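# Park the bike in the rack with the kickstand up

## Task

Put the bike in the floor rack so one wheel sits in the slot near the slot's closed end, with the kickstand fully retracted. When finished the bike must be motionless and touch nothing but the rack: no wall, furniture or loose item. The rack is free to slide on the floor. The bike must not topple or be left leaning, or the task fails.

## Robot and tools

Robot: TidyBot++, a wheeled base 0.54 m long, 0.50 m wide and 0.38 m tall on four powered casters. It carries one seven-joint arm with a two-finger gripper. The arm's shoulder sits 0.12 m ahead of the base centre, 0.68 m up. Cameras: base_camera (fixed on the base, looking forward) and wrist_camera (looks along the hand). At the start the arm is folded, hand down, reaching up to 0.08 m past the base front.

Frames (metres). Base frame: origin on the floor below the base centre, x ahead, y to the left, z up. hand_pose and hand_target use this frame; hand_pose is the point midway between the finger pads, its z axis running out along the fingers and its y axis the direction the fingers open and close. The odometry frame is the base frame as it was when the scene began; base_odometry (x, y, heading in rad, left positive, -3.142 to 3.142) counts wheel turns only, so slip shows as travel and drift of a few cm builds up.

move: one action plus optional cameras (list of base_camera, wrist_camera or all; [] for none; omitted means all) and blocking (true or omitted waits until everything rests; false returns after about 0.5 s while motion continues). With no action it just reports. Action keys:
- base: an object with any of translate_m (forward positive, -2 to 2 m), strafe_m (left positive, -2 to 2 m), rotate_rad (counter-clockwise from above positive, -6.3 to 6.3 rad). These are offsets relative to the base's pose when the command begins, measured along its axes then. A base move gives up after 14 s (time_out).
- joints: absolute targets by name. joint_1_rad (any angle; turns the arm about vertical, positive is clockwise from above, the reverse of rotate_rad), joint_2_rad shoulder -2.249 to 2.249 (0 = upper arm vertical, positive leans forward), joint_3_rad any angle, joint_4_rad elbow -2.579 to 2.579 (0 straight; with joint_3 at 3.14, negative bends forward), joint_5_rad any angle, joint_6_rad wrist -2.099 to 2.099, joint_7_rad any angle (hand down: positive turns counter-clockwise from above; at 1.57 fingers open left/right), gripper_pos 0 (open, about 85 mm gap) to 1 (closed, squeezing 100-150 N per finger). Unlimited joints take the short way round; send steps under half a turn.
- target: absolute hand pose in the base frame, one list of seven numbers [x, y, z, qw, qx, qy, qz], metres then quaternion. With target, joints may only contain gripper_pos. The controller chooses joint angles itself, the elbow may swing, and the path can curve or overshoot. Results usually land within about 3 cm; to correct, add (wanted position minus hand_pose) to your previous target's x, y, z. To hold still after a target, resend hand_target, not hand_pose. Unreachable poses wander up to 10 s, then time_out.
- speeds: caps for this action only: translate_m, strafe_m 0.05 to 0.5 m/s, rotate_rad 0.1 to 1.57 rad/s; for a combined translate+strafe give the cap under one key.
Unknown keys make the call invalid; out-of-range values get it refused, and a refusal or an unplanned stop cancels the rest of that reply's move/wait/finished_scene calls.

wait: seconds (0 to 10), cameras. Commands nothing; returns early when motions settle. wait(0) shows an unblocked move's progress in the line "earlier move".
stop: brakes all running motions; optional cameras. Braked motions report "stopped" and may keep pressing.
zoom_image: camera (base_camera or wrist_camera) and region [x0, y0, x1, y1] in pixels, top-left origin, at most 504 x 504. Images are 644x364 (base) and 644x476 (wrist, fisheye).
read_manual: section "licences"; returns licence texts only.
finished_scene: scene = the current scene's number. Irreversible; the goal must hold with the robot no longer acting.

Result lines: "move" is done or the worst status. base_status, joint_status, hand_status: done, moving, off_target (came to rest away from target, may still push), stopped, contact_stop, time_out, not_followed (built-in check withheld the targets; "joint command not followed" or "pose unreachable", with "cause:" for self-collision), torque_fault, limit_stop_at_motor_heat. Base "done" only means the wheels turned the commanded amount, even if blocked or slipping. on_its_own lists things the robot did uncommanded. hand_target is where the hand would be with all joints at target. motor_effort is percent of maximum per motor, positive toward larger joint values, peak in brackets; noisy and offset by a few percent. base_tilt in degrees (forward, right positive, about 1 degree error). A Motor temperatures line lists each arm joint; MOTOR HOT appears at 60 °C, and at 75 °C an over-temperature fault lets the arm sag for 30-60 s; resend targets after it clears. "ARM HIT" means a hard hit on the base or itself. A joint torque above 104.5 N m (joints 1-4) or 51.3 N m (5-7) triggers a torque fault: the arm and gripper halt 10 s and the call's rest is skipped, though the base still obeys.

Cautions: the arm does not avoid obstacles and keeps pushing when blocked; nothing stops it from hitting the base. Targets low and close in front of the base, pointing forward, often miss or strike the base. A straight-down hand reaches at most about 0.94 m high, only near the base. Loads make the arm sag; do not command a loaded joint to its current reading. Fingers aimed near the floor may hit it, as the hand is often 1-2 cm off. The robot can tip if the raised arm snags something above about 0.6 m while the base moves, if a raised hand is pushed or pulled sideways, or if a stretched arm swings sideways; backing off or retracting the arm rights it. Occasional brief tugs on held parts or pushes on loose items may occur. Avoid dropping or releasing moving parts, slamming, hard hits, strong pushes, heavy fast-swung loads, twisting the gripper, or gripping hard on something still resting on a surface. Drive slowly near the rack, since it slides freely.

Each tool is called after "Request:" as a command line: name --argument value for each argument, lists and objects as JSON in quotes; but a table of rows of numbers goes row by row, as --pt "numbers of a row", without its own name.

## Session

Request:
move

Scene clock: 0.00 s.
Motor temperatures (°C): [39 37 33 36 41 41 46]
base_odometry: x=+0.000 y=+0.000 heading=+0.000
base_tilt: forward=+0.0 right=+0.0
base_status: not commanded
joint_positions: joint_1_rad=+0.017 joint_2_rad=-0.314 joint_3_rad=+3.099 joint_4_rad=-2.517 joint_5_rad=-0.022 joint_6_rad=-0.833 joint_7_rad=+1.527 gripper_pos=+0.000
joint_status: not commanded
motor_effort: joint_1_rad=-1 joint_2_rad=-1 joint_3_rad=+2 joint_4_rad=+13 joint_5_rad=+0 joint_6_rad=+1 joint_7_rad=+0
hand_pose: x=+0.2749 y=+0.0088 z=+0.5864 quat_wxyz=(-0.004, +0.998, -0.017, +0.053) (m; base frame)
hand_target: x=+0.2746 y=+0.0088 z=+0.5863 quat_wxyz=(-0.004, +0.998, -0.017, +0.053) (m; base frame)
hand_status: not commanded
pictures: base_camera, wrist_camera

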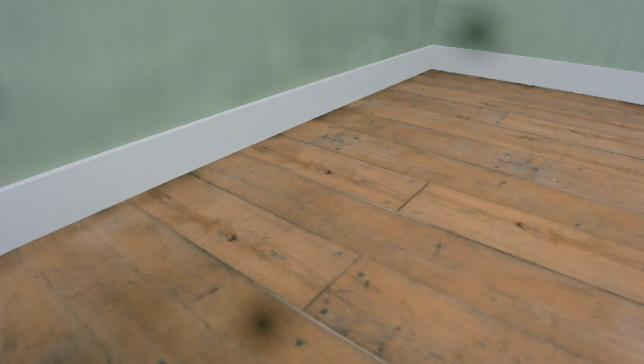

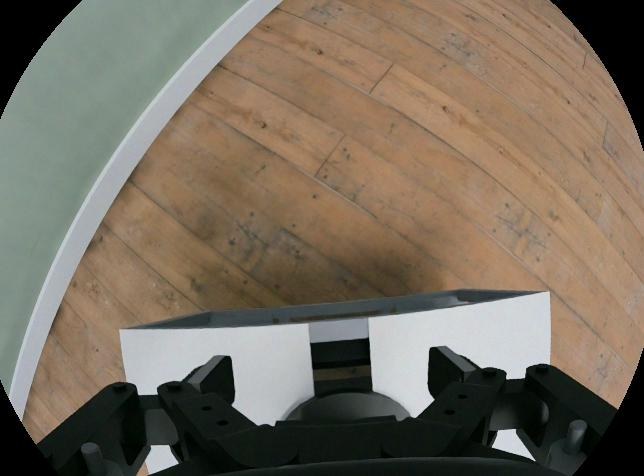

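Request:
move --joints '{"joint_1_rad": 1.57, "joint_6_rad": 0.2}' --cameras '["wrist_camera"]'

Request:
move --joints '{"joint_1_rad": 3.0}' --cameras '["wrist_camera"]'

Request:
move --joints '{"joint_1_rad": 4.4}' --cameras '["wrist_camera"]'

Scene clock: 7.83 s.
Motor temperatures (°C): [39 37 33 36 41 41 46]
move: done
base_odometry: x=+0.000 y=+0.000 heading=+0.000
base_tilt: forward=-0.1 right=+0.0
base_status: not commanded
joint_positions: joint_1_rad=+1.559 joint_2_rad=-0.314 joint_3_rad=+3.099 joint_4_rad=-2.517 joint_5_rad=-0.022 joint_6_rad=+0.118 joint_7_rad=+1.527 gripper_pos=+0.000
joint_status: all done
motor_effort: joint_1_rad=+0(2) joint_2_rad=-5(5) joint_3_rad=+2(3) joint_4_rad=+17(17) joint_5_rad=+0(1) joint_6_rad=+8(9) joint_7_rad=+0(0)
hand_pose: x=+0.1408 y=-0.3936 z=+0.7430 quat_wxyz=(+0.340, +0.608, -0.613, +0.372) (m; base frame)
hand_target: x=+0.1369 y=-0.4051 z=+0.7653 quat_wxyz=(+0.366, +0.590, -0.601, +0.396) (m; base frame)
hand_status: not commanded
pictures: wrist_camera

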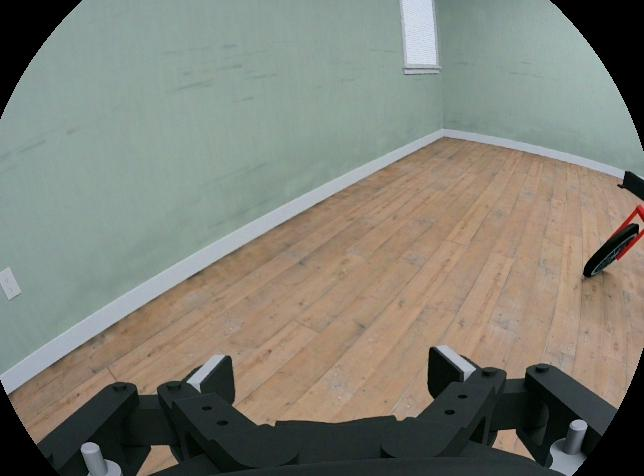

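Scene clock: 10.50 s.
Motor temperatures (°C): [39 37 33 36 41 41 46]
move: done
base_odometry: x=+0.000 y=+0.000 heading=+0.000
base_tilt: forward=-0.1 right=+0.1
base_status: not commanded
joint_positions: joint_1_rad=+2.989 joint_2_rad=-0.314 joint_3_rad=+3.099 joint_4_rad=-2.517 joint_5_rad=-0.022 joint_6_rad=+0.124 joint_7_rad=+1.527 gripper_pos=+0.000
joint_status: all done
motor_effort: joint_1_rad=-1(2) joint_2_rad=-5(6) joint_3_rad=+1(3) joint_4_rad=+16(17) joint_5_rad=+0(1) joint_6_rad=+8(9) joint_7_rad=+0(0)
hand_pose: x=-0.2684 y=-0.0770 z=+0.7444 quat_wxyz=(+0.503, +0.058, -0.860, +0.058) (m; base frame)
hand_target: x=-0.2796 y=-0.0745 z=+0.7653 quat_wxyz=(+0.536, +0.052, -0.841, +0.059) (m; base frame)
hand_status: not commanded
pictures: wrist_camera

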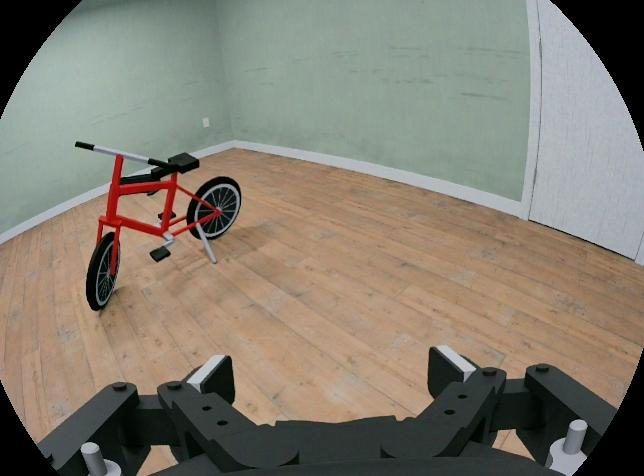

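Scene clock: 13.13 s.
Motor temperatures (°C): [39 37 33 36 41 41 46]
move: done
base_odometry: x=+0.000 y=+0.000 heading=+0.000
base_tilt: forward=-0.1 right=+0.0
base_status: not commanded
joint_positions: joint_1_rad=+4.389 joint_2_rad=-0.314 joint_3_rad=+3.099 joint_4_rad=-2.517 joint_5_rad=-0.022 joint_6_rad=+0.124 joint_7_rad=+1.527 gripper_pos=+0.000
joint_status: all done
motor_effort: joint_1_rad=-1(2) joint_2_rad=-5(6) joint_3_rad=+2(3) joint_4_rad=+17(17) joint_5_rad=+0(1) joint_6_rad=+8(9) joint_7_rad=+0(0)
hand_pose: x=-0.0228 y=+0.3687 z=+0.7444 quat_wxyz=(+0.422, -0.510, -0.695, -0.279) (m; base frame)
hand_target: x=-0.0222 y=+0.3801 z=+0.7653 quat_wxyz=(+0.448, -0.502, -0.676, -0.300) (m; base frame)
hand_status: not commanded
pictures: wrist_camera

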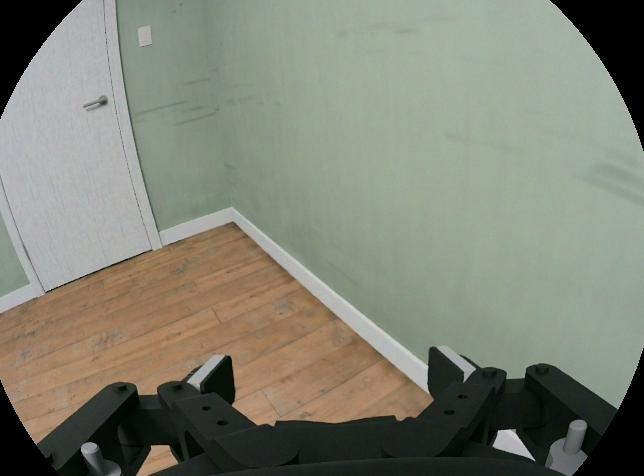

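Request:
move --joints '{"joint_1_rad": 5.6}' --cameras '["wrist_camera"]'

Request:
move --joints '{"joint_1_rad": 6.8}' --cameras '["wrist_camera"]'

Request:
move --joints '{"joint_1_rad": 8.5}' --cameras '["wrist_camera"]'

Scene clock: 19.57 s.
Motor temperatures (°C): [39 37 33 36 41 41 46]
move: done
base_odometry: x=+0.000 y=+0.000 heading=+0.000
base_tilt: forward=+0.0 right=+0.0
base_status: not commanded
joint_positions: joint_1_rad=+5.589 joint_2_rad=-0.314 joint_3_rad=+3.099 joint_4_rad=-2.517 joint_5_rad=-0.022 joint_6_rad=+0.124 joint_7_rad=+1.527 gripper_pos=+0.000
joint_status: all done
motor_effort: joint_1_rad=-1(2) joint_2_rad=-5(6) joint_3_rad=+2(3) joint_4_rad=+17(17) joint_5_rad=+0(1) joint_6_rad=+8(9) joint_7_rad=+0(0)
hand_pose: x=+0.4113 y=+0.2658 z=+0.7445 quat_wxyz=(+0.191, -0.814, -0.286, -0.469) (m; base frame)
hand_target: x=+0.4221 y=+0.2693 z=+0.7653 quat_wxyz=(+0.200, -0.796, -0.275, -0.500) (m; base frame)
hand_status: not commanded
pictures: wrist_camera

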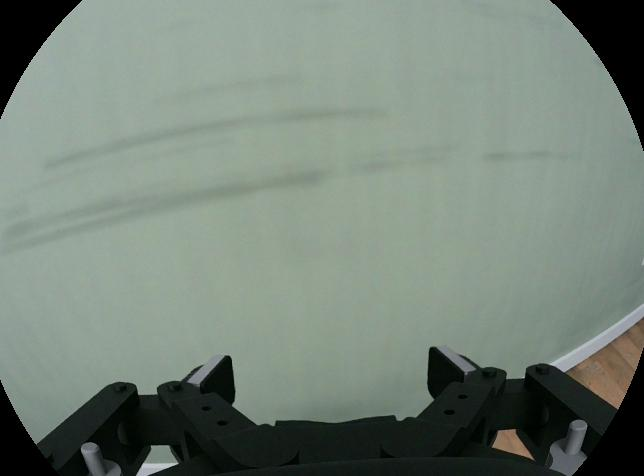

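Scene clock: 22.03 s.
Motor temperatures (°C): [39 37 33 36 41 41 46]
move: done
base_odometry: x=+0.000 y=+0.000 heading=+0.000
base_tilt: forward=-0.1 right=+0.0
base_status: not commanded
joint_positions: joint_1_rad=+6.789 joint_2_rad=-0.314 joint_3_rad=+3.099 joint_4_rad=-2.517 joint_5_rad=-0.022 joint_6_rad=+0.124 joint_7_rad=+1.527 gripper_pos=+0.000
joint_status: all done
motor_effort: joint_1_rad=+0(2) joint_2_rad=-5(6) joint_3_rad=+2(3) joint_4_rad=+17(18) joint_5_rad=+0(1) joint_6_rad=+7(10) joint_7_rad=+0(0)
hand_pose: x=+0.4726 y=-0.1761 z=+0.7445 quat_wxyz=(-0.107, -0.833, +0.224, -0.495) (m; base frame)
hand_target: x=+0.4799 y=-0.1849 z=+0.7653 quat_wxyz=(-0.117, -0.812, +0.223, -0.526) (m; base frame)
hand_status: not commanded
pictures: wrist_camera

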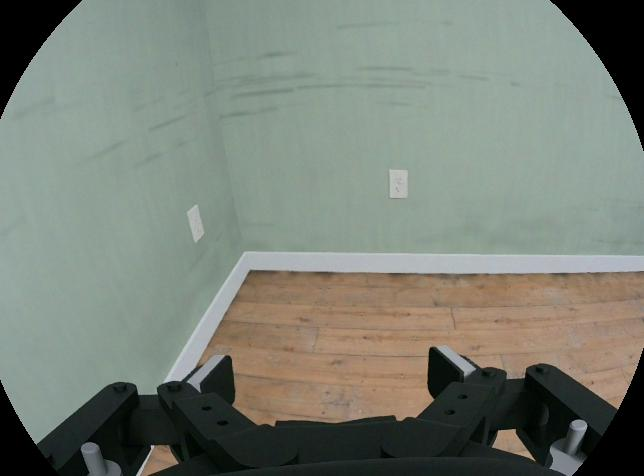

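Scene clock: 24.93 s.
Motor temperatures (°C): [39 37 33 36 41 41 46]
move: done
base_odometry: x=+0.000 y=+0.000 heading=+0.000
base_tilt: forward=+0.0 right=+0.0
base_status: not commanded
joint_positions: joint_1_rad=+8.489 joint_2_rad=-0.314 joint_3_rad=+3.099 joint_4_rad=-2.517 joint_5_rad=-0.022 joint_6_rad=+0.124 joint_7_rad=+1.527 gripper_pos=+0.000
joint_status: all done
motor_effort: joint_1_rad=+0(2) joint_2_rad=-5(6) joint_3_rad=+2(3) joint_4_rad=+16(17) joint_5_rad=+0(1) joint_6_rad=+8(9) joint_7_rad=+0(0)
hand_pose: x=-0.1013 y=-0.3280 z=+0.7446 quat_wxyz=(-0.443, -0.381, +0.773, -0.246) (m; base frame)
hand_target: x=-0.1109 y=-0.3341 z=+0.7653 quat_wxyz=(-0.472, -0.369, +0.757, -0.259) (m; base frame)
hand_status: not commanded
pictures: wrist_camera

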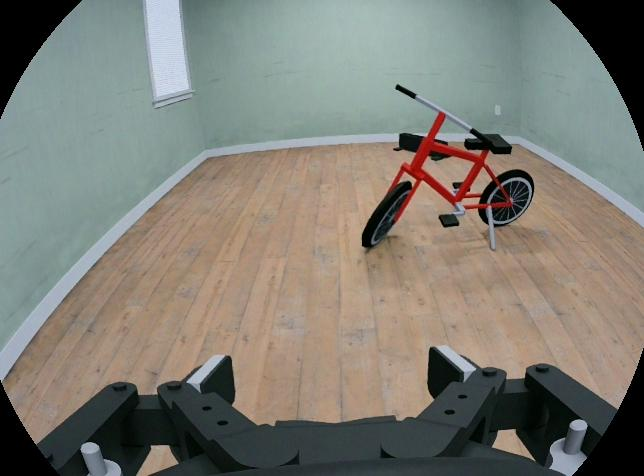

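Request:
zoom_image --camera "wrist_camera" --region '[340, 60, 580, 260]'

Scaled by 2.100.

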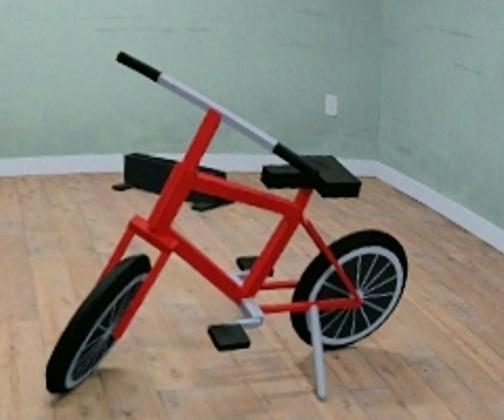

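Request:
move --base '{"translate_m": -0.3, "strafe_m": -1.8, "rotate_rad": -2.7}' --joints '{"joint_1_rad": 6.283}'

Scene clock: 74.57 s.
Motor temperatures (°C): [39 36 33 36 41 41 46]
move: done
base_odometry: x=-0.300 y=-1.800 heading=-2.700
base_tilt: forward=-0.1 right=+0.0
base_status: done
joint_positions: joint_1_rad=+6.293 joint_2_rad=-0.314 joint_3_rad=+3.099 joint_4_rad=-2.517 joint_5_rad=-0.022 joint_6_rad=+0.126 joint_7_rad=+1.527 gripper_pos=+0.000
joint_status: all done
motor_effort: joint_1_rad=-1(2) joint_2_rad=-5(7) joint_3_rad=+2(3) joint_4_rad=+17(18) joint_5_rad=+0(1) joint_6_rad=+8(9) joint_7_rad=+0(0)
hand_pose: x=+0.5140 y=+0.0136 z=+0.7449 quat_wxyz=(+0.018, -0.862, +0.012, -0.507) (m; base frame)
hand_target: x=+0.5241 y=+0.0176 z=+0.7653 quat_wxyz=(+0.021, -0.842, +0.008, -0.538) (m; base frame)
hand_status: not commanded
pictures: base_camera, wrist_camera

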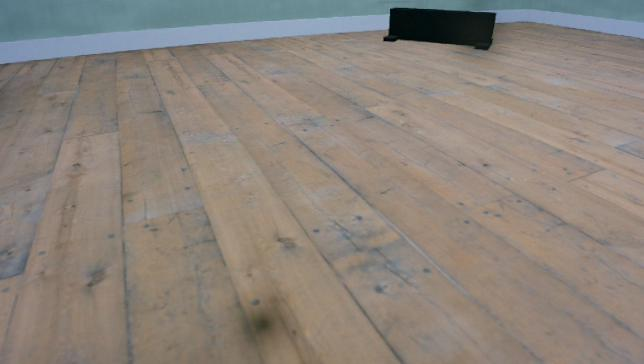

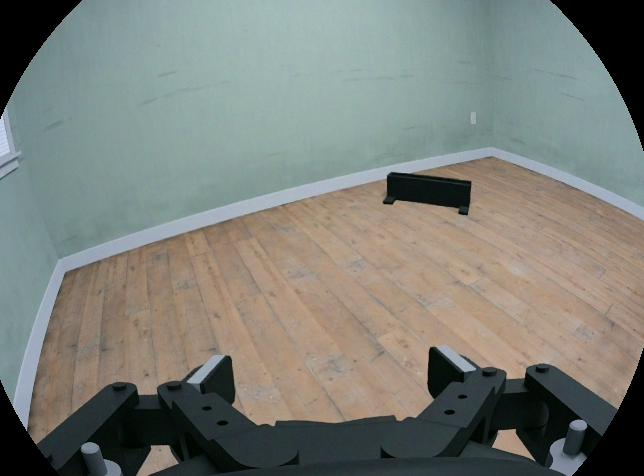

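Request:
zoom_image --camera "wrist_camera" --region '[370, 150, 490, 230]'

Request:
zoom_image --camera "base_camera" --region '[370, 0, 510, 70]'

Scaled by 4.200.

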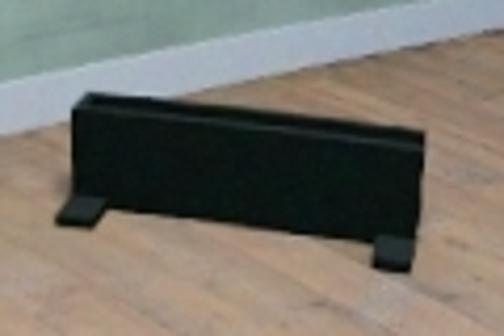

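Scaled by 3.600.

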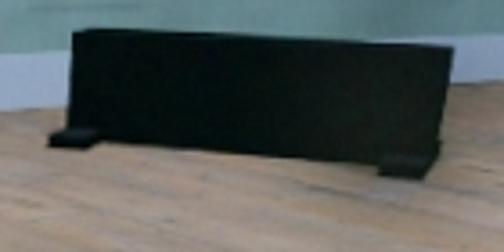

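Request:
move --base '{"translate_m": 1.1175, "strafe_m": 0.025, "rotate_rad": -0.4416}' --joints '{"joint_6_rad": -0.5}' --cameras '[]'

Request:
move --base '{"translate_m": 0.75, "strafe_m": -0.03}'

Scene clock: 103.30 s.
Motor temperatures (°C): [39 36 33 36 41 41 46]
move: done
base_odometry: x=-1.300 y=-2.300 heading=+3.141
base_tilt: forward=-0.1 right=-0.1
base_status: done
joint_positions: joint_1_rad=+6.291 joint_2_rad=-0.316 joint_3_rad=+3.099 joint_4_rad=-2.517 joint_5_rad=-0.022 joint_6_rad=-0.441 joint_7_rad=+1.527 gripper_pos=+0.000
joint_status: all done
motor_effort: joint_1_rad=-1(1) joint_2_rad=-3(6) joint_3_rad=+2(3) joint_4_rad=+15(17) joint_5_rad=+0(1) joint_6_rad=+5(9) joint_7_rad=+0(0)
hand_pose: x=+0.3903 y=+0.0124 z=+0.6227 quat_wxyz=(+0.010, -0.969, +0.012, -0.246) (m; base frame)
hand_target: x=+0.3736 y=+0.0141 z=+0.6140 quat_wxyz=(+0.010, -0.976, +0.008, -0.217) (m; base frame)
hand_status: not commanded
pictures: none
No camera images: "cameras" was empty.

Scene clock: 106.17 s.
Motor temperatures (°C): [39 36 33 36 41 41 46]
move: done
base_odometry: x=-2.050 y=-2.269 heading=+3.141
base_tilt: forward=-0.1 right=+0.0
base_status: done
joint_positions: joint_1_rad=+6.291 joint_2_rad=-0.316 joint_3_rad=+3.099 joint_4_rad=-2.517 joint_5_rad=-0.022 joint_6_rad=-0.441 joint_7_rad=+1.527 gripper_pos=+0.000
joint_status: not commanded
motor_effort: joint_1_rad=-1(1) joint_2_rad=-3(5) joint_3_rad=+2(3) joint_4_rad=+14(16) joint_5_rad=+0(1) joint_6_rad=+5(6) joint_7_rad=+0(0)
hand_pose: x=+0.3903 y=+0.0124 z=+0.6227 quat_wxyz=(+0.010, -0.969, +0.012, -0.246) (m; base frame)
hand_target: x=+0.3736 y=+0.0141 z=+0.6140 quat_wxyz=(+0.010, -0.976, +0.008, -0.217) (m; base frame)
hand_status: not commanded
pictures: base_camera, wrist_camera

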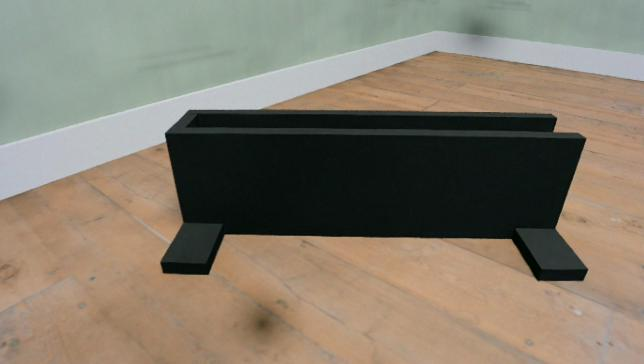

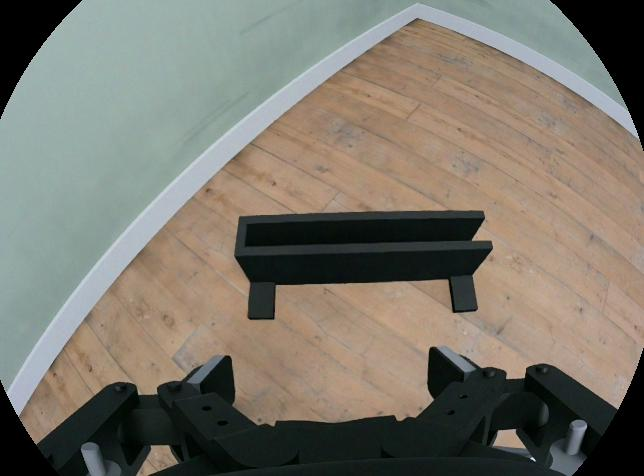

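Request:
move --base '{"translate_m": 0.30}' --speeds '{"translate_m": 0.3}'

Scene clock: 135.23 s.
Motor temperatures (°C): [39 36 33 36 41 41 46]
move: done
base_odometry: x=-2.350 y=-2.269 heading=+3.141
base_tilt: forward=-0.1 right=+0.1
base_status: done
joint_positions: joint_1_rad=+6.291 joint_2_rad=-0.315 joint_3_rad=+3.099 joint_4_rad=-2.517 joint_5_rad=-0.022 joint_6_rad=-0.441 joint_7_rad=+1.527 gripper_pos=+0.000
joint_status: not commanded
motor_effort: joint_1_rad=-1(1) joint_2_rad=-3(5) joint_3_rad=+2(3) joint_4_rad=+14(16) joint_5_rad=+0(1) joint_6_rad=+4(6) joint_7_rad=+0(0)
hand_pose: x=+0.3903 y=+0.0124 z=+0.6226 quat_wxyz=(+0.010, -0.969, +0.012, -0.246) (m; base frame)
hand_target: x=+0.3736 y=+0.0141 z=+0.6140 quat_wxyz=(+0.010, -0.976, +0.008, -0.217) (m; base frame)
hand_status: not commanded
pictures: base_camera, wrist_camera

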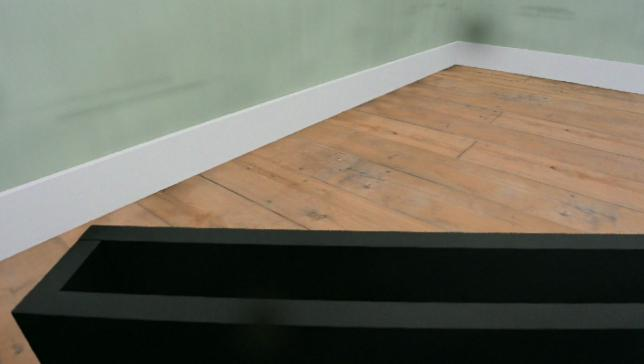

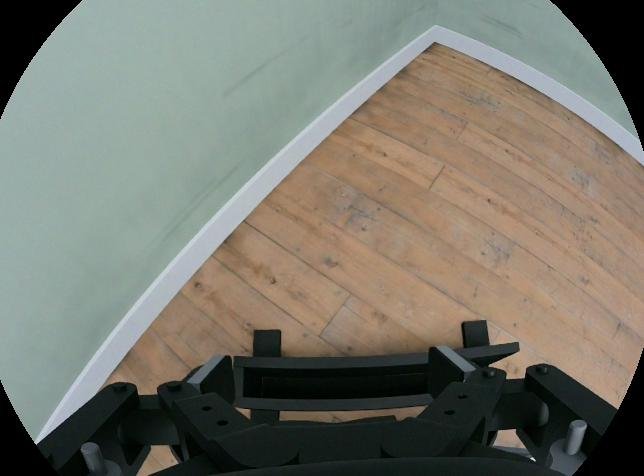

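Request:
move --base '{"translate_m": -0.20, "strafe_m": -0.12}' --speeds '{"translate_m": 0.3}' --joints '{"gripper_pos": 0.3}'

Request:
move --target '[0.58, 0, 0.32, 0, 0.7071, 0.7071, 0]'

Scene clock: 148.73 s.
Motor temperatures (°C): [39 36 33 36 41 41 46]
move: done
base_odometry: x=-2.150 y=-2.149 heading=+3.141
base_tilt: forward=-0.1 right=+0.0
base_status: done
joint_positions: joint_1_rad=+6.291 joint_2_rad=-0.315 joint_3_rad=+3.099 joint_4_rad=-2.517 joint_5_rad=-0.022 joint_6_rad=-0.441 joint_7_rad=+1.527 gripper_pos=+0.300
joint_status: all done
motor_effort: joint_1_rad=-1(1) joint_2_rad=-3(5) joint_3_rad=+2(3) joint_4_rad=+15(16) joint_5_rad=+0(1) joint_6_rad=+4(6) joint_7_rad=+0(0)
hand_pose: x=+0.3903 y=+0.0124 z=+0.6226 quat_wxyz=(+0.010, -0.969, +0.012, -0.246) (m; base frame)
hand_target: x=+0.3736 y=+0.0141 z=+0.6140 quat_wxyz=(+0.010, -0.976, +0.008, -0.217) (m; base frame)
hand_status: not commanded
pictures: base_camera, wrist_camera

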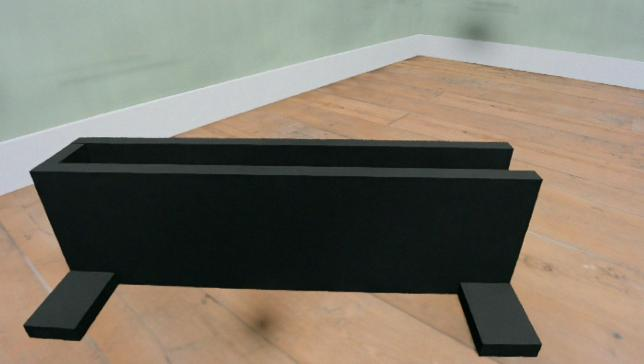

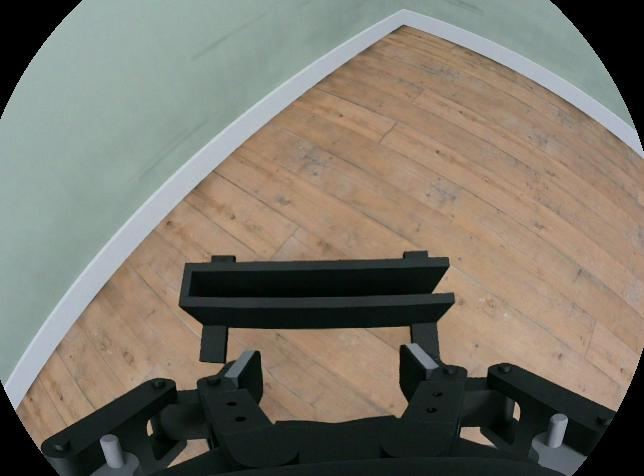

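Scene clock: 151.60 s.
Motor temperatures (°C): [39 36 33 36 41 41 46]
move: off_target
base_odometry: x=-2.150 y=-2.149 heading=+3.141
base_tilt: forward=+0.0 right=+0.1
base_status: not commanded
joint_positions: joint_1_rad=+6.466 joint_2_rad=+0.985 joint_3_rad=+2.868 joint_4_rad=-1.820 joint_5_rad=+0.527 joint_6_rad=-0.441 joint_7_rad=+2.545 gripper_pos=+0.300
joint_status: not commanded
motor_effort: joint_1_rad=-1(1) joint_2_rad=-34(36) joint_3_rad=-3(3) joint_4_rad=+4(15) joint_5_rad=+0(1) joint_6_rad=+0(6) joint_7_rad=+0(0)
hand_pose: x=+0.5626 y=+0.0041 z=+0.3188 quat_wxyz=(+0.015, -0.752, -0.658, +0.009) (m; base frame)
hand_target: x=+0.5800 y=+0.0000 z=+0.3200 quat_wxyz=(+0.000, -0.707, -0.707, +0.000) (m; base frame)
hand_status: off_target (0.018 m and 7.9 deg from the pose sent, 0.357 m and 94.8 deg at the start)
pictures: base_camera, wrist_camera

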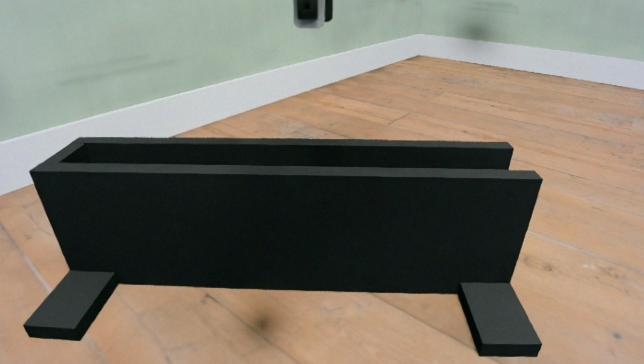

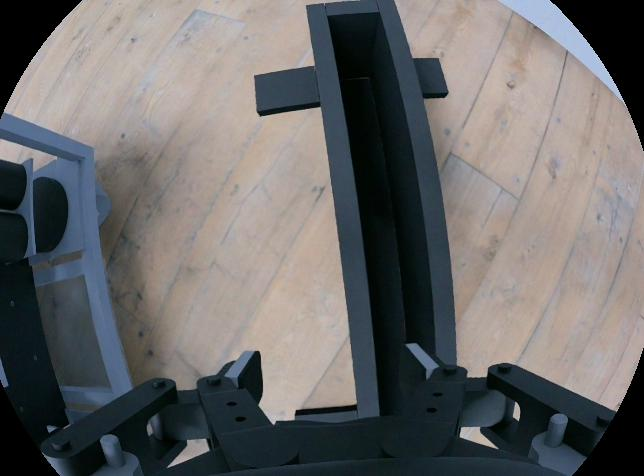

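Request:
move --target '[0.617, -0.003, 0.22, 0, 0.6691, 0.7431, 0]' --cameras '["wrist_camera"]'

Scene clock: 158.33 s.
Motor temperatures (°C): [39 36 33 36 41 41 46]
move: off_target
base_odometry: x=-2.150 y=-2.149 heading=+3.141
base_tilt: forward=+0.0 right=+0.0
base_status: not commanded
joint_positions: joint_1_rad=+6.465 joint_2_rad=+1.244 joint_3_rad=+2.868 joint_4_rad=-1.609 joint_5_rad=+0.599 joint_6_rad=-0.441 joint_7_rad=+2.627 gripper_pos=+0.300
joint_status: not commanded
motor_effort: joint_1_rad=-1(1) joint_2_rad=-37(40) joint_3_rad=-4(4) joint_4_rad=+3(5) joint_5_rad=+0(0) joint_6_rad=-1(2) joint_7_rad=+0(0)
hand_pose: x=+0.5879 y=+0.0035 z=+0.2192 quat_wxyz=(+0.031, -0.719, -0.694, +0.017) (m; base frame)
hand_target: x=+0.6170 y=-0.0030 z=+0.2200 quat_wxyz=(+0.000, -0.669, -0.743, +0.000) (m; base frame)
hand_status: off_target (0.030 m and 9.0 deg from the pose sent, 0.113 m and 13.8 deg at the start)
pictures: wrist_camera

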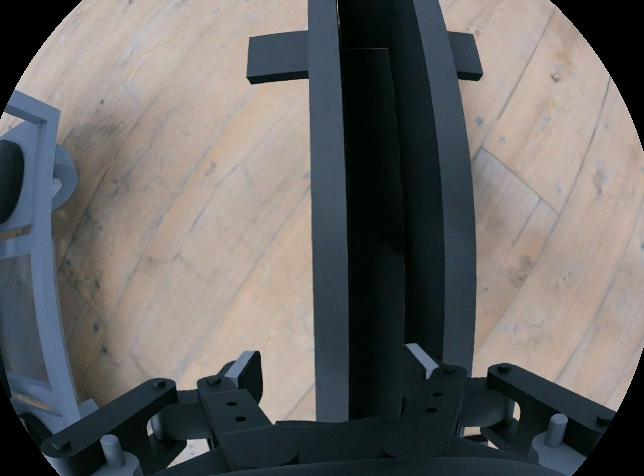

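Request:
move --target '[0.622, -0.003, 0.13, 0, 0.6691, 0.7431, 0]' --cameras '["wrist_camera"]'

Request:
move --joints '{"gripper_pos": 1.0}'

Scene clock: 164.30 s.
Motor temperatures (°C): [39 36 33 36 41 41 46]
move: off_target
base_odometry: x=-2.150 y=-2.149 heading=+3.141
base_tilt: forward=-0.1 right=+0.1
base_status: not commanded
joint_positions: joint_1_rad=+6.439 joint_2_rad=+1.439 joint_3_rad=+2.902 joint_4_rad=-1.459 joint_5_rad=+0.632 joint_6_rad=-0.416 joint_7_rad=+2.628 gripper_pos=+0.300
joint_status: not commanded
motor_effort: joint_1_rad=-1(1) joint_2_rad=-37(41) joint_3_rad=-3(4) joint_4_rad=+6(8) joint_5_rad=+1(1) joint_6_rad=+1(3) joint_7_rad=+0(0)
hand_pose: x=+0.5867 y=+0.0004 z=+0.1337 quat_wxyz=(+0.035, -0.715, -0.698, +0.031) (m; base frame)
hand_target: x=+0.6220 y=-0.0030 z=+0.1300 quat_wxyz=(+0.000, -0.669, -0.743, +0.000) (m; base frame)
hand_status: off_target (0.036 m and 9.1 deg from the pose sent, 0.096 m and 9.0 deg at the start)
pictures: wrist_camera

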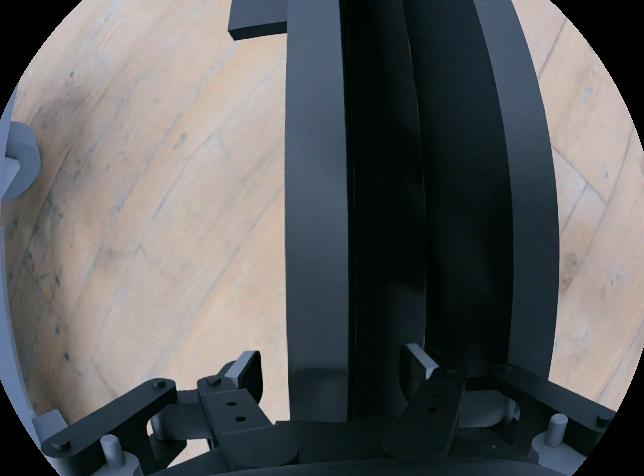

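Scene clock: 166.00 s.
Motor temperatures (°C): [39 36 33 36 41 41 46]
move: off_target
base_odometry: x=-2.150 y=-2.149 heading=+3.141
base_tilt: forward=-0.1 right=+0.0
base_status: not commanded
joint_positions: joint_1_rad=+6.437 joint_2_rad=+1.436 joint_3_rad=+2.906 joint_4_rad=-1.439 joint_5_rad=+0.642 joint_6_rad=-0.393 joint_7_rad=+2.628 gripper_pos=+0.800
joint_status: gripper_pos off_target (ended at +0.800, target +1.000)
motor_effort: joint_1_rad=-1(2) joint_2_rad=-37(41) joint_3_rad=-3(4) joint_4_rad=+2(7) joint_5_rad=+0(1) joint_6_rad=-3(5) joint_7_rad=+0(1)
hand_pose: x=+0.6080 y=-0.0012 z=+0.1359 quat_wxyz=(+0.019, -0.714, -0.700, +0.014) (m; base frame)
hand_target: x=+0.6220 y=-0.0030 z=+0.1300 quat_wxyz=(+0.000, -0.669, -0.743, +0.000) (m; base frame)
hand_status: not commanded
pictures: base_camera, wrist_camera

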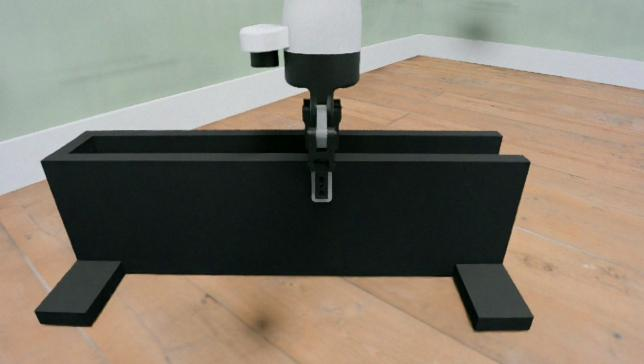

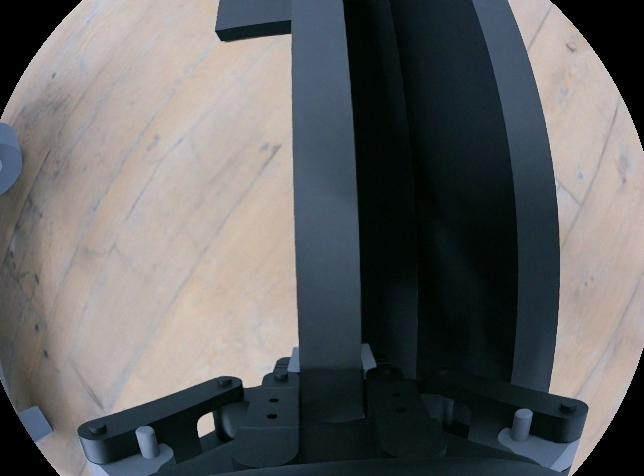

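Request:
move --target '[0.622, -0.003, 0.16, 0, 0.6691, 0.7431, 0]' --cameras '["base_camera"]'

Request:
move --base '{"translate_m": -1.5}' --speeds '{"translate_m": 0.25}' --cameras '["base_camera"]'

Scene clock: 178.97 s.
Motor temperatures (°C): [39 37 33 36 41 41 46]
move: off_target
base_odometry: x=-2.150 y=-2.149 heading=+3.141
base_tilt: forward=+0.0 right=+0.0
base_status: not commanded
joint_positions: joint_1_rad=+6.437 joint_2_rad=+1.427 joint_3_rad=+2.906 joint_4_rad=-1.455 joint_5_rad=+0.642 joint_6_rad=-0.393 joint_7_rad=+2.628 gripper_pos=+0.800
joint_status: not commanded
motor_effort: joint_1_rad=-1(2) joint_2_rad=-43(43) joint_3_rad=-4(5) joint_4_rad=+1(3) joint_5_rad=+0(1) joint_6_rad=-2(4) joint_7_rad=+0(1)
hand_pose: x=+0.6027 y=-0.0004 z=+0.1390 quat_wxyz=(+0.022, -0.712, -0.702, +0.017) (m; base frame)
hand_target: x=+0.6220 y=-0.0030 z=+0.1600 quat_wxyz=(+0.000, -0.669, -0.743, +0.000) (m; base frame)
hand_status: off_target (0.029 m and 7.6 deg from the pose sent, 0.028 m and 7.6 deg at the start)
pictures: base_camera

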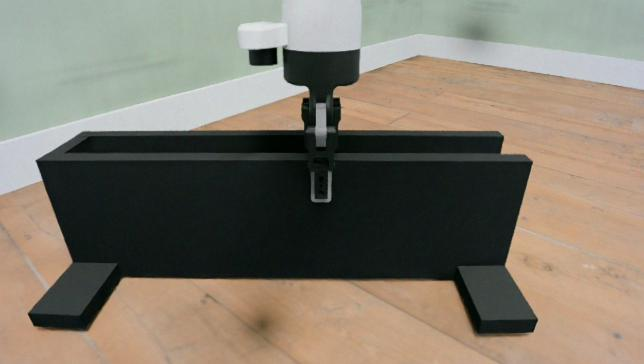

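Scene clock: 185.83 s.
Motor temperatures (°C): [39 37 33 36 41 41 46]
move: done
base_odometry: x=-0.650 y=-2.150 heading=+3.141
base_tilt: forward=-0.1 right=+0.0
base_status: done
joint_positions: joint_1_rad=+6.437 joint_2_rad=+1.425 joint_3_rad=+2.906 joint_4_rad=-1.462 joint_5_rad=+0.642 joint_6_rad=-0.392 joint_7_rad=+2.628 gripper_pos=+0.800
joint_status: not commanded
motor_effort: joint_1_rad=-1(2) joint_2_rad=-44(45) joint_3_rad=-4(5) joint_4_rad=+3(4) joint_5_rad=+0(1) joint_6_rad=-1(3) joint_7_rad=+0(1)
hand_pose: x=+0.6001 y=-0.0001 z=+0.1397 quat_wxyz=(+0.023, -0.712, -0.702, +0.018) (m; base frame)
hand_target: x=+0.6220 y=-0.0030 z=+0.1600 quat_wxyz=(+0.000, -0.669, -0.743, +0.000) (m; base frame)
hand_status: not commanded
pictures: base_camera

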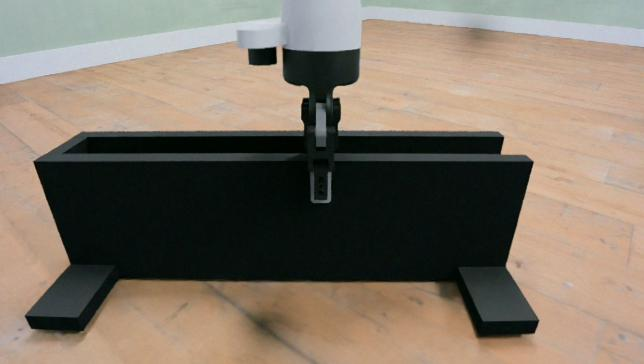

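Request:
move --base '{"rotate_rad": 1.175}' --speeds '{"rotate_rad": 0.5}' --cameras '["base_camera"]'

Request:
move --base '{"translate_m": -0.95, "strafe_m": -0.158}' --speeds '{"translate_m": 0.25}'

Scene clock: 194.30 s.
Motor temperatures (°C): [39 37 33 36 41 41 46]
move: done
base_odometry: x=-0.650 y=-2.150 heading=-1.967
base_tilt: forward=+0.0 right=+0.1
base_status: done
joint_positions: joint_1_rad=+6.430 joint_2_rad=+1.421 joint_3_rad=+2.910 joint_4_rad=-1.464 joint_5_rad=+0.642 joint_6_rad=-0.392 joint_7_rad=+2.628 gripper_pos=+0.800
joint_status: not commanded
motor_effort: joint_1_rad=-1(8) joint_2_rad=-46(47) joint_3_rad=-3(8) joint_4_rad=+3(5) joint_5_rad=+0(1) joint_6_rad=+0(4) joint_7_rad=+0(1)
hand_pose: x=+0.6001 y=+0.0010 z=+0.1407 quat_wxyz=(+0.022, -0.709, -0.704, +0.019) (m; base frame)
hand_target: x=+0.6220 y=-0.0030 z=+0.1600 quat_wxyz=(+0.000, -0.669, -0.743, +0.000) (m; base frame)
hand_status: not commanded
pictures: base_camera

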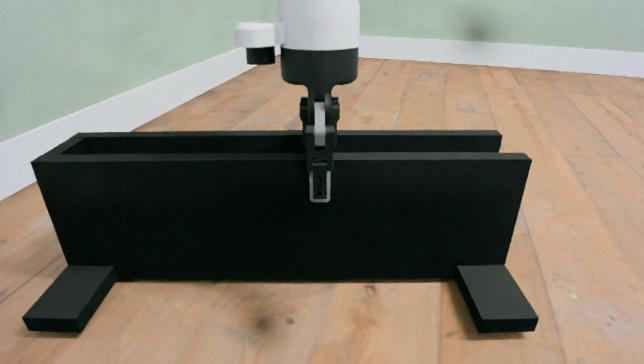

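Scene clock: 199.00 s.
Motor temperatures (°C): [39 37 33 36 41 41 46]
move: done
base_odometry: x=-0.429 y=-1.212 heading=-1.967
base_tilt: forward=-0.1 right=+0.1
base_status: done
joint_positions: joint_1_rad=+6.431 joint_2_rad=+1.421 joint_3_rad=+2.910 joint_4_rad=-1.469 joint_5_rad=+0.642 joint_6_rad=-0.392 joint_7_rad=+2.628 gripper_pos=+0.800
joint_status: not commanded
motor_effort: joint_1_rad=+0(2) joint_2_rad=-43(46) joint_3_rad=-3(5) joint_4_rad=+3(4) joint_5_rad=+0(1) joint_6_rad=-2(3) joint_7_rad=+0(1)
hand_pose: x=+0.5973 y=+0.0009 z=+0.1404 quat_wxyz=(+0.024, -0.709, -0.704, +0.021) (m; base frame)
hand_target: x=+0.6220 y=-0.0030 z=+0.1600 quat_wxyz=(+0.000, -0.669, -0.743, +0.000) (m; base frame)
hand_status: not commanded
pictures: base_camera, wrist_camera

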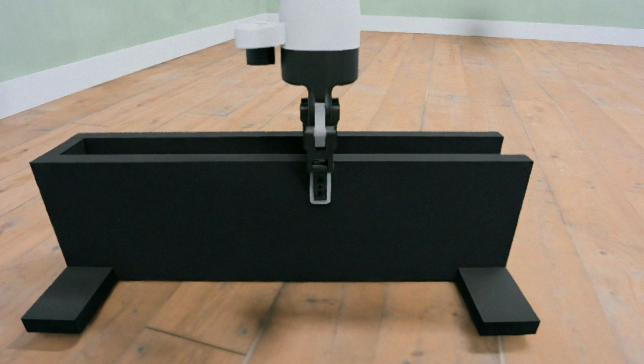

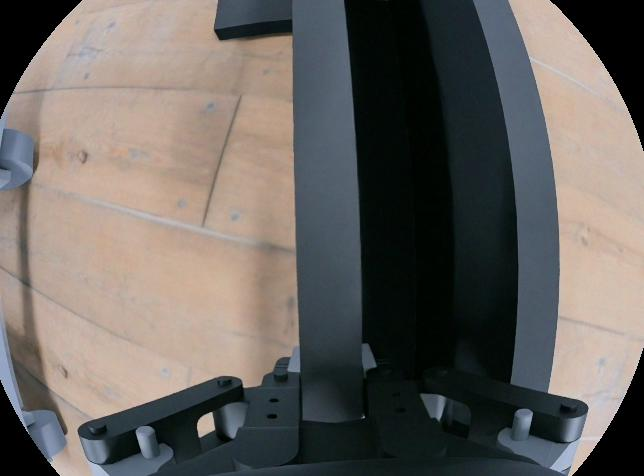

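Request:
move --base '{"translate_m": -0.17, "strafe_m": 0.0}' --speeds '{"translate_m": 0.2}'

Request:
move --joints '{"gripper_pos": 0.3}' --cameras '["base_camera"]'

Request:
move --target '[0.617, -0.003, 0.35, 0, 0.6691, 0.7431, 0]'

Scene clock: 206.50 s.
Motor temperatures (°C): [39 37 33 36 41 41 46]
move: done
base_odometry: x=-0.363 y=-1.055 heading=-1.967
base_tilt: forward=+0.0 right=+0.0
base_status: done
joint_positions: joint_1_rad=+6.431 joint_2_rad=+1.421 joint_3_rad=+2.910 joint_4_rad=-1.471 joint_5_rad=+0.642 joint_6_rad=-0.392 joint_7_rad=+2.628 gripper_pos=+0.800
joint_status: not commanded
motor_effort: joint_1_rad=-1(2) joint_2_rad=-44(46) joint_3_rad=-4(4) joint_4_rad=+3(4) joint_5_rad=+0(1) joint_6_rad=-1(4) joint_7_rad=+0(1)
hand_pose: x=+0.5965 y=+0.0008 z=+0.1406 quat_wxyz=(+0.024, -0.709, -0.704, +0.021) (m; base frame)
hand_target: x=+0.6220 y=-0.0030 z=+0.1600 quat_wxyz=(+0.000, -0.669, -0.743, +0.000) (m; base frame)
hand_status: not commanded
pictures: base_camera, wrist_camera

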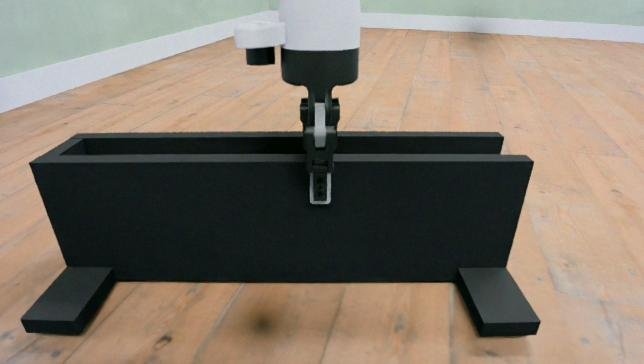

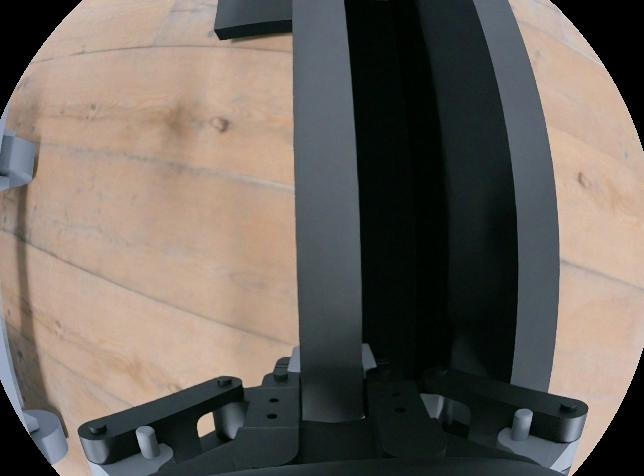

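Scene clock: 207.43 s.
Motor temperatures (°C): [39 37 33 36 41 41 46]
move: done
base_odometry: x=-0.363 y=-1.055 heading=-1.967
base_tilt: forward=-0.2 right=+0.0
base_status: not commanded
joint_positions: joint_1_rad=+6.431 joint_2_rad=+1.396 joint_3_rad=+2.910 joint_4_rad=-1.471 joint_5_rad=+0.642 joint_6_rad=-0.392 joint_7_rad=+2.628 gripper_pos=+0.300
joint_status: all done
motor_effort: joint_1_rad=+0(1) joint_2_rad=-39(44) joint_3_rad=-3(4) joint_4_rad=+3(6) joint_5_rad=+0(1) joint_6_rad=+0(2) joint_7_rad=+0(0)
hand_pose: x=+0.6097 y=-0.0011 z=+0.1527 quat_wxyz=(+0.014, -0.709, -0.705, +0.013) (m; base frame)
hand_target: x=+0.6220 y=-0.0030 z=+0.1600 quat_wxyz=(+0.000, -0.669, -0.743, +0.000) (m; base frame)
hand_status: not commanded
pictures: base_camera

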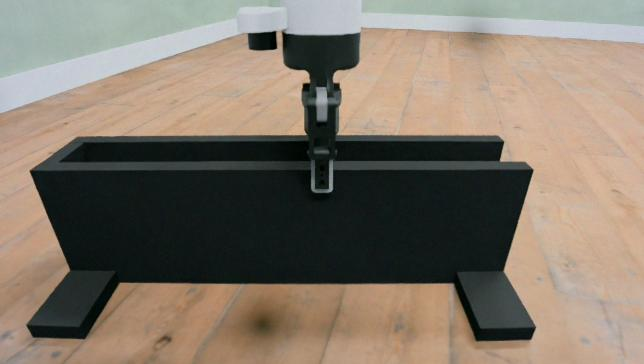

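Scene clock: 209.07 s.
Motor temperatures (°C): [39 37 33 36 41 41 46]
move: off_target
base_odometry: x=-0.363 y=-1.055 heading=-1.967
base_tilt: forward=+0.0 right=+0.0
base_status: not commanded
joint_positions: joint_1_rad=+6.490 joint_2_rad=+0.988 joint_3_rad=+2.818 joint_4_rad=-1.639 joint_5_rad=+0.583 joint_6_rad=-0.520 joint_7_rad=+2.750 gripper_pos=+0.300
joint_status: not commanded
motor_effort: joint_1_rad=-1(1) joint_2_rad=-37(43) joint_3_rad=-3(4) joint_4_rad=+6(8) joint_5_rad=+1(1) joint_6_rad=+1(2) joint_7_rad=+0(0)
hand_pose: x=+0.6515 y=-0.0072 z=+0.3466 quat_wxyz=(-0.037, -0.678, -0.733, -0.026) (m; base frame)
hand_target: x=+0.6170 y=-0.0030 z=+0.3500 quat_wxyz=(+0.000, -0.669, -0.743, +0.000) (m; base frame)
hand_status: off_target (0.035 m and 5.4 deg from the pose sent, 0.197 m and 6.8 deg at the start)
pictures: base_camera, wrist_camera

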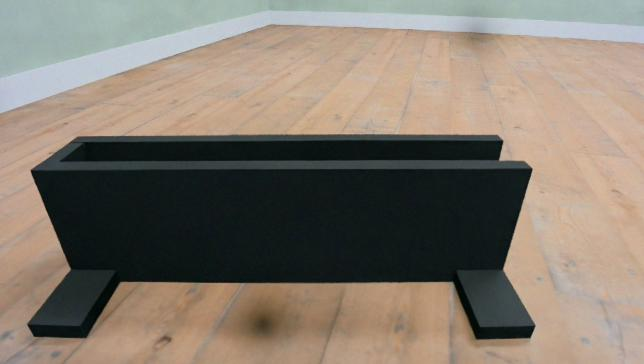

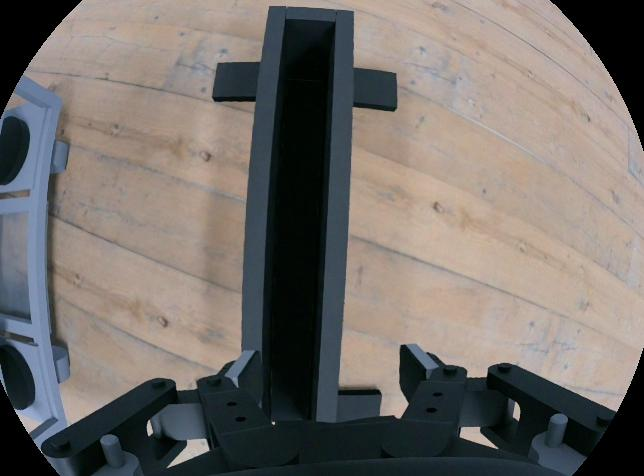

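Request:
move --joints '{"joint_1_rad": 6.283, "joint_2_rad": -0.1, "joint_3_rad": 3.14, "joint_4_rad": -2.4, "joint_5_rad": 0.0, "joint_6_rad": -0.8, "joint_7_rad": 1.57, "gripper_pos": 0}' --base '{"translate_m": -0.5, "strafe_m": -0.45}'

Scene clock: 217.23 s.
Motor temperatures (°C): [39 38 33 36 41 41 46]
move: done
base_odometry: x=-0.586 y=-0.420 heading=-1.967
base_tilt: forward=-0.1 right=+0.0
base_status: done
joint_positions: joint_1_rad=+6.294 joint_2_rad=-0.088 joint_3_rad=+3.123 joint_4_rad=-2.377 joint_5_rad=+0.068 joint_6_rad=-0.730 joint_7_rad=+1.649 gripper_pos=+0.000
joint_status: all done
motor_effort: joint_1_rad=-1(3) joint_2_rad=-8(39) joint_3_rad=+2(4) joint_4_rad=+12(14) joint_5_rad=+0(2) joint_6_rad=+2(4) joint_7_rad=+0(1)
hand_pose: x=+0.3570 y=-0.0110 z=+0.5854 quat_wxyz=(-0.027, -0.996, -0.067, -0.060) (m; base frame)
hand_target: x=+0.3243 y=+0.0017 z=+0.5800 quat_wxyz=(+0.000, -1.000, +0.000, -0.021) (m; base frame)
hand_status: not commanded
pictures: base_camera, wrist_camera

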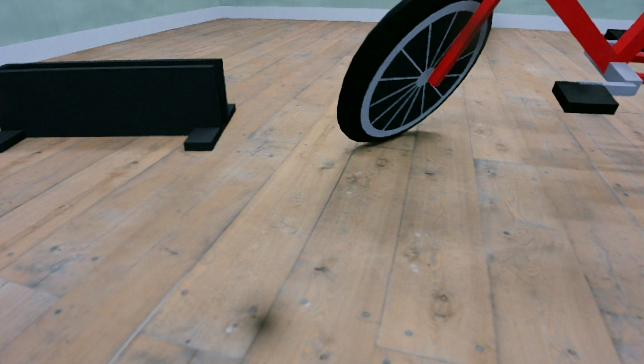

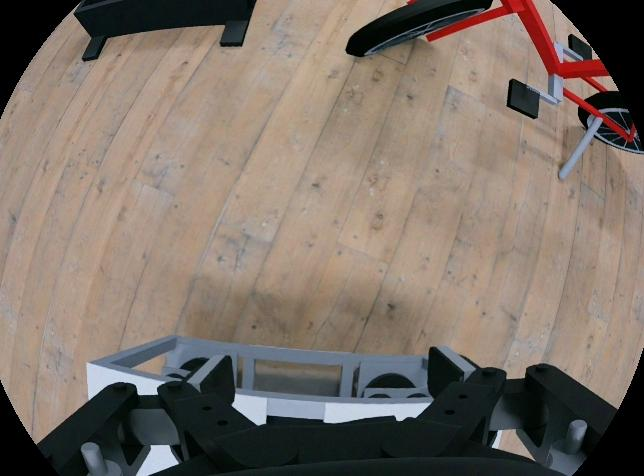

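Request:
move --base '{"strafe_m": -0.5}'

Scene clock: 233.07 s.
Motor temperatures (°C): [39 37 33 36 41 41 46]
move: done
base_odometry: x=-1.047 y=-0.227 heading=-1.968
base_tilt: forward=+0.0 right=+0.0
base_status: done
joint_positions: joint_1_rad=+6.291 joint_2_rad=-0.088 joint_3_rad=+3.128 joint_4_rad=-2.377 joint_5_rad=+0.064 joint_6_rad=-0.730 joint_7_rad=+1.647 gripper_pos=+0.000
joint_status: not commanded
motor_effort: joint_1_rad=-1(2) joint_2_rad=-9(9) joint_3_rad=+2(3) joint_4_rad=+12(13) joint_5_rad=+1(1) joint_6_rad=+1(2) joint_7_rad=+0(0)
hand_pose: x=+0.3570 y=-0.0107 z=+0.5854 quat_wxyz=(-0.025, -0.996, -0.063, -0.060) (m; base frame)
hand_target: x=+0.3243 y=+0.0017 z=+0.5800 quat_wxyz=(+0.000, -1.000, +0.000, -0.021) (m; base frame)
hand_status: not commanded
pictures: base_camera, wrist_camera

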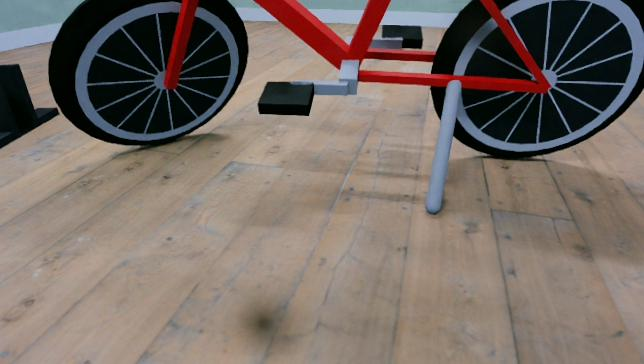

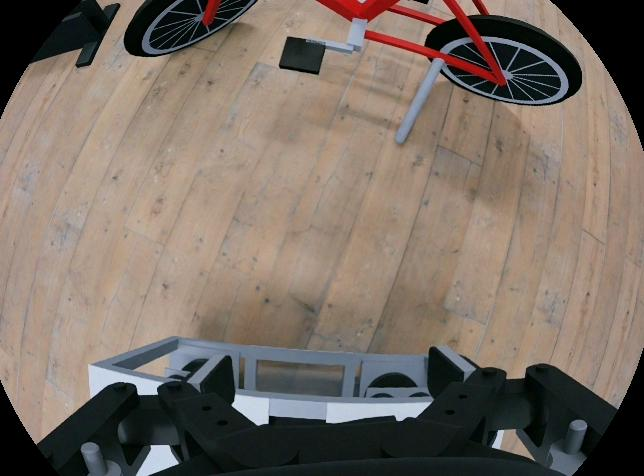

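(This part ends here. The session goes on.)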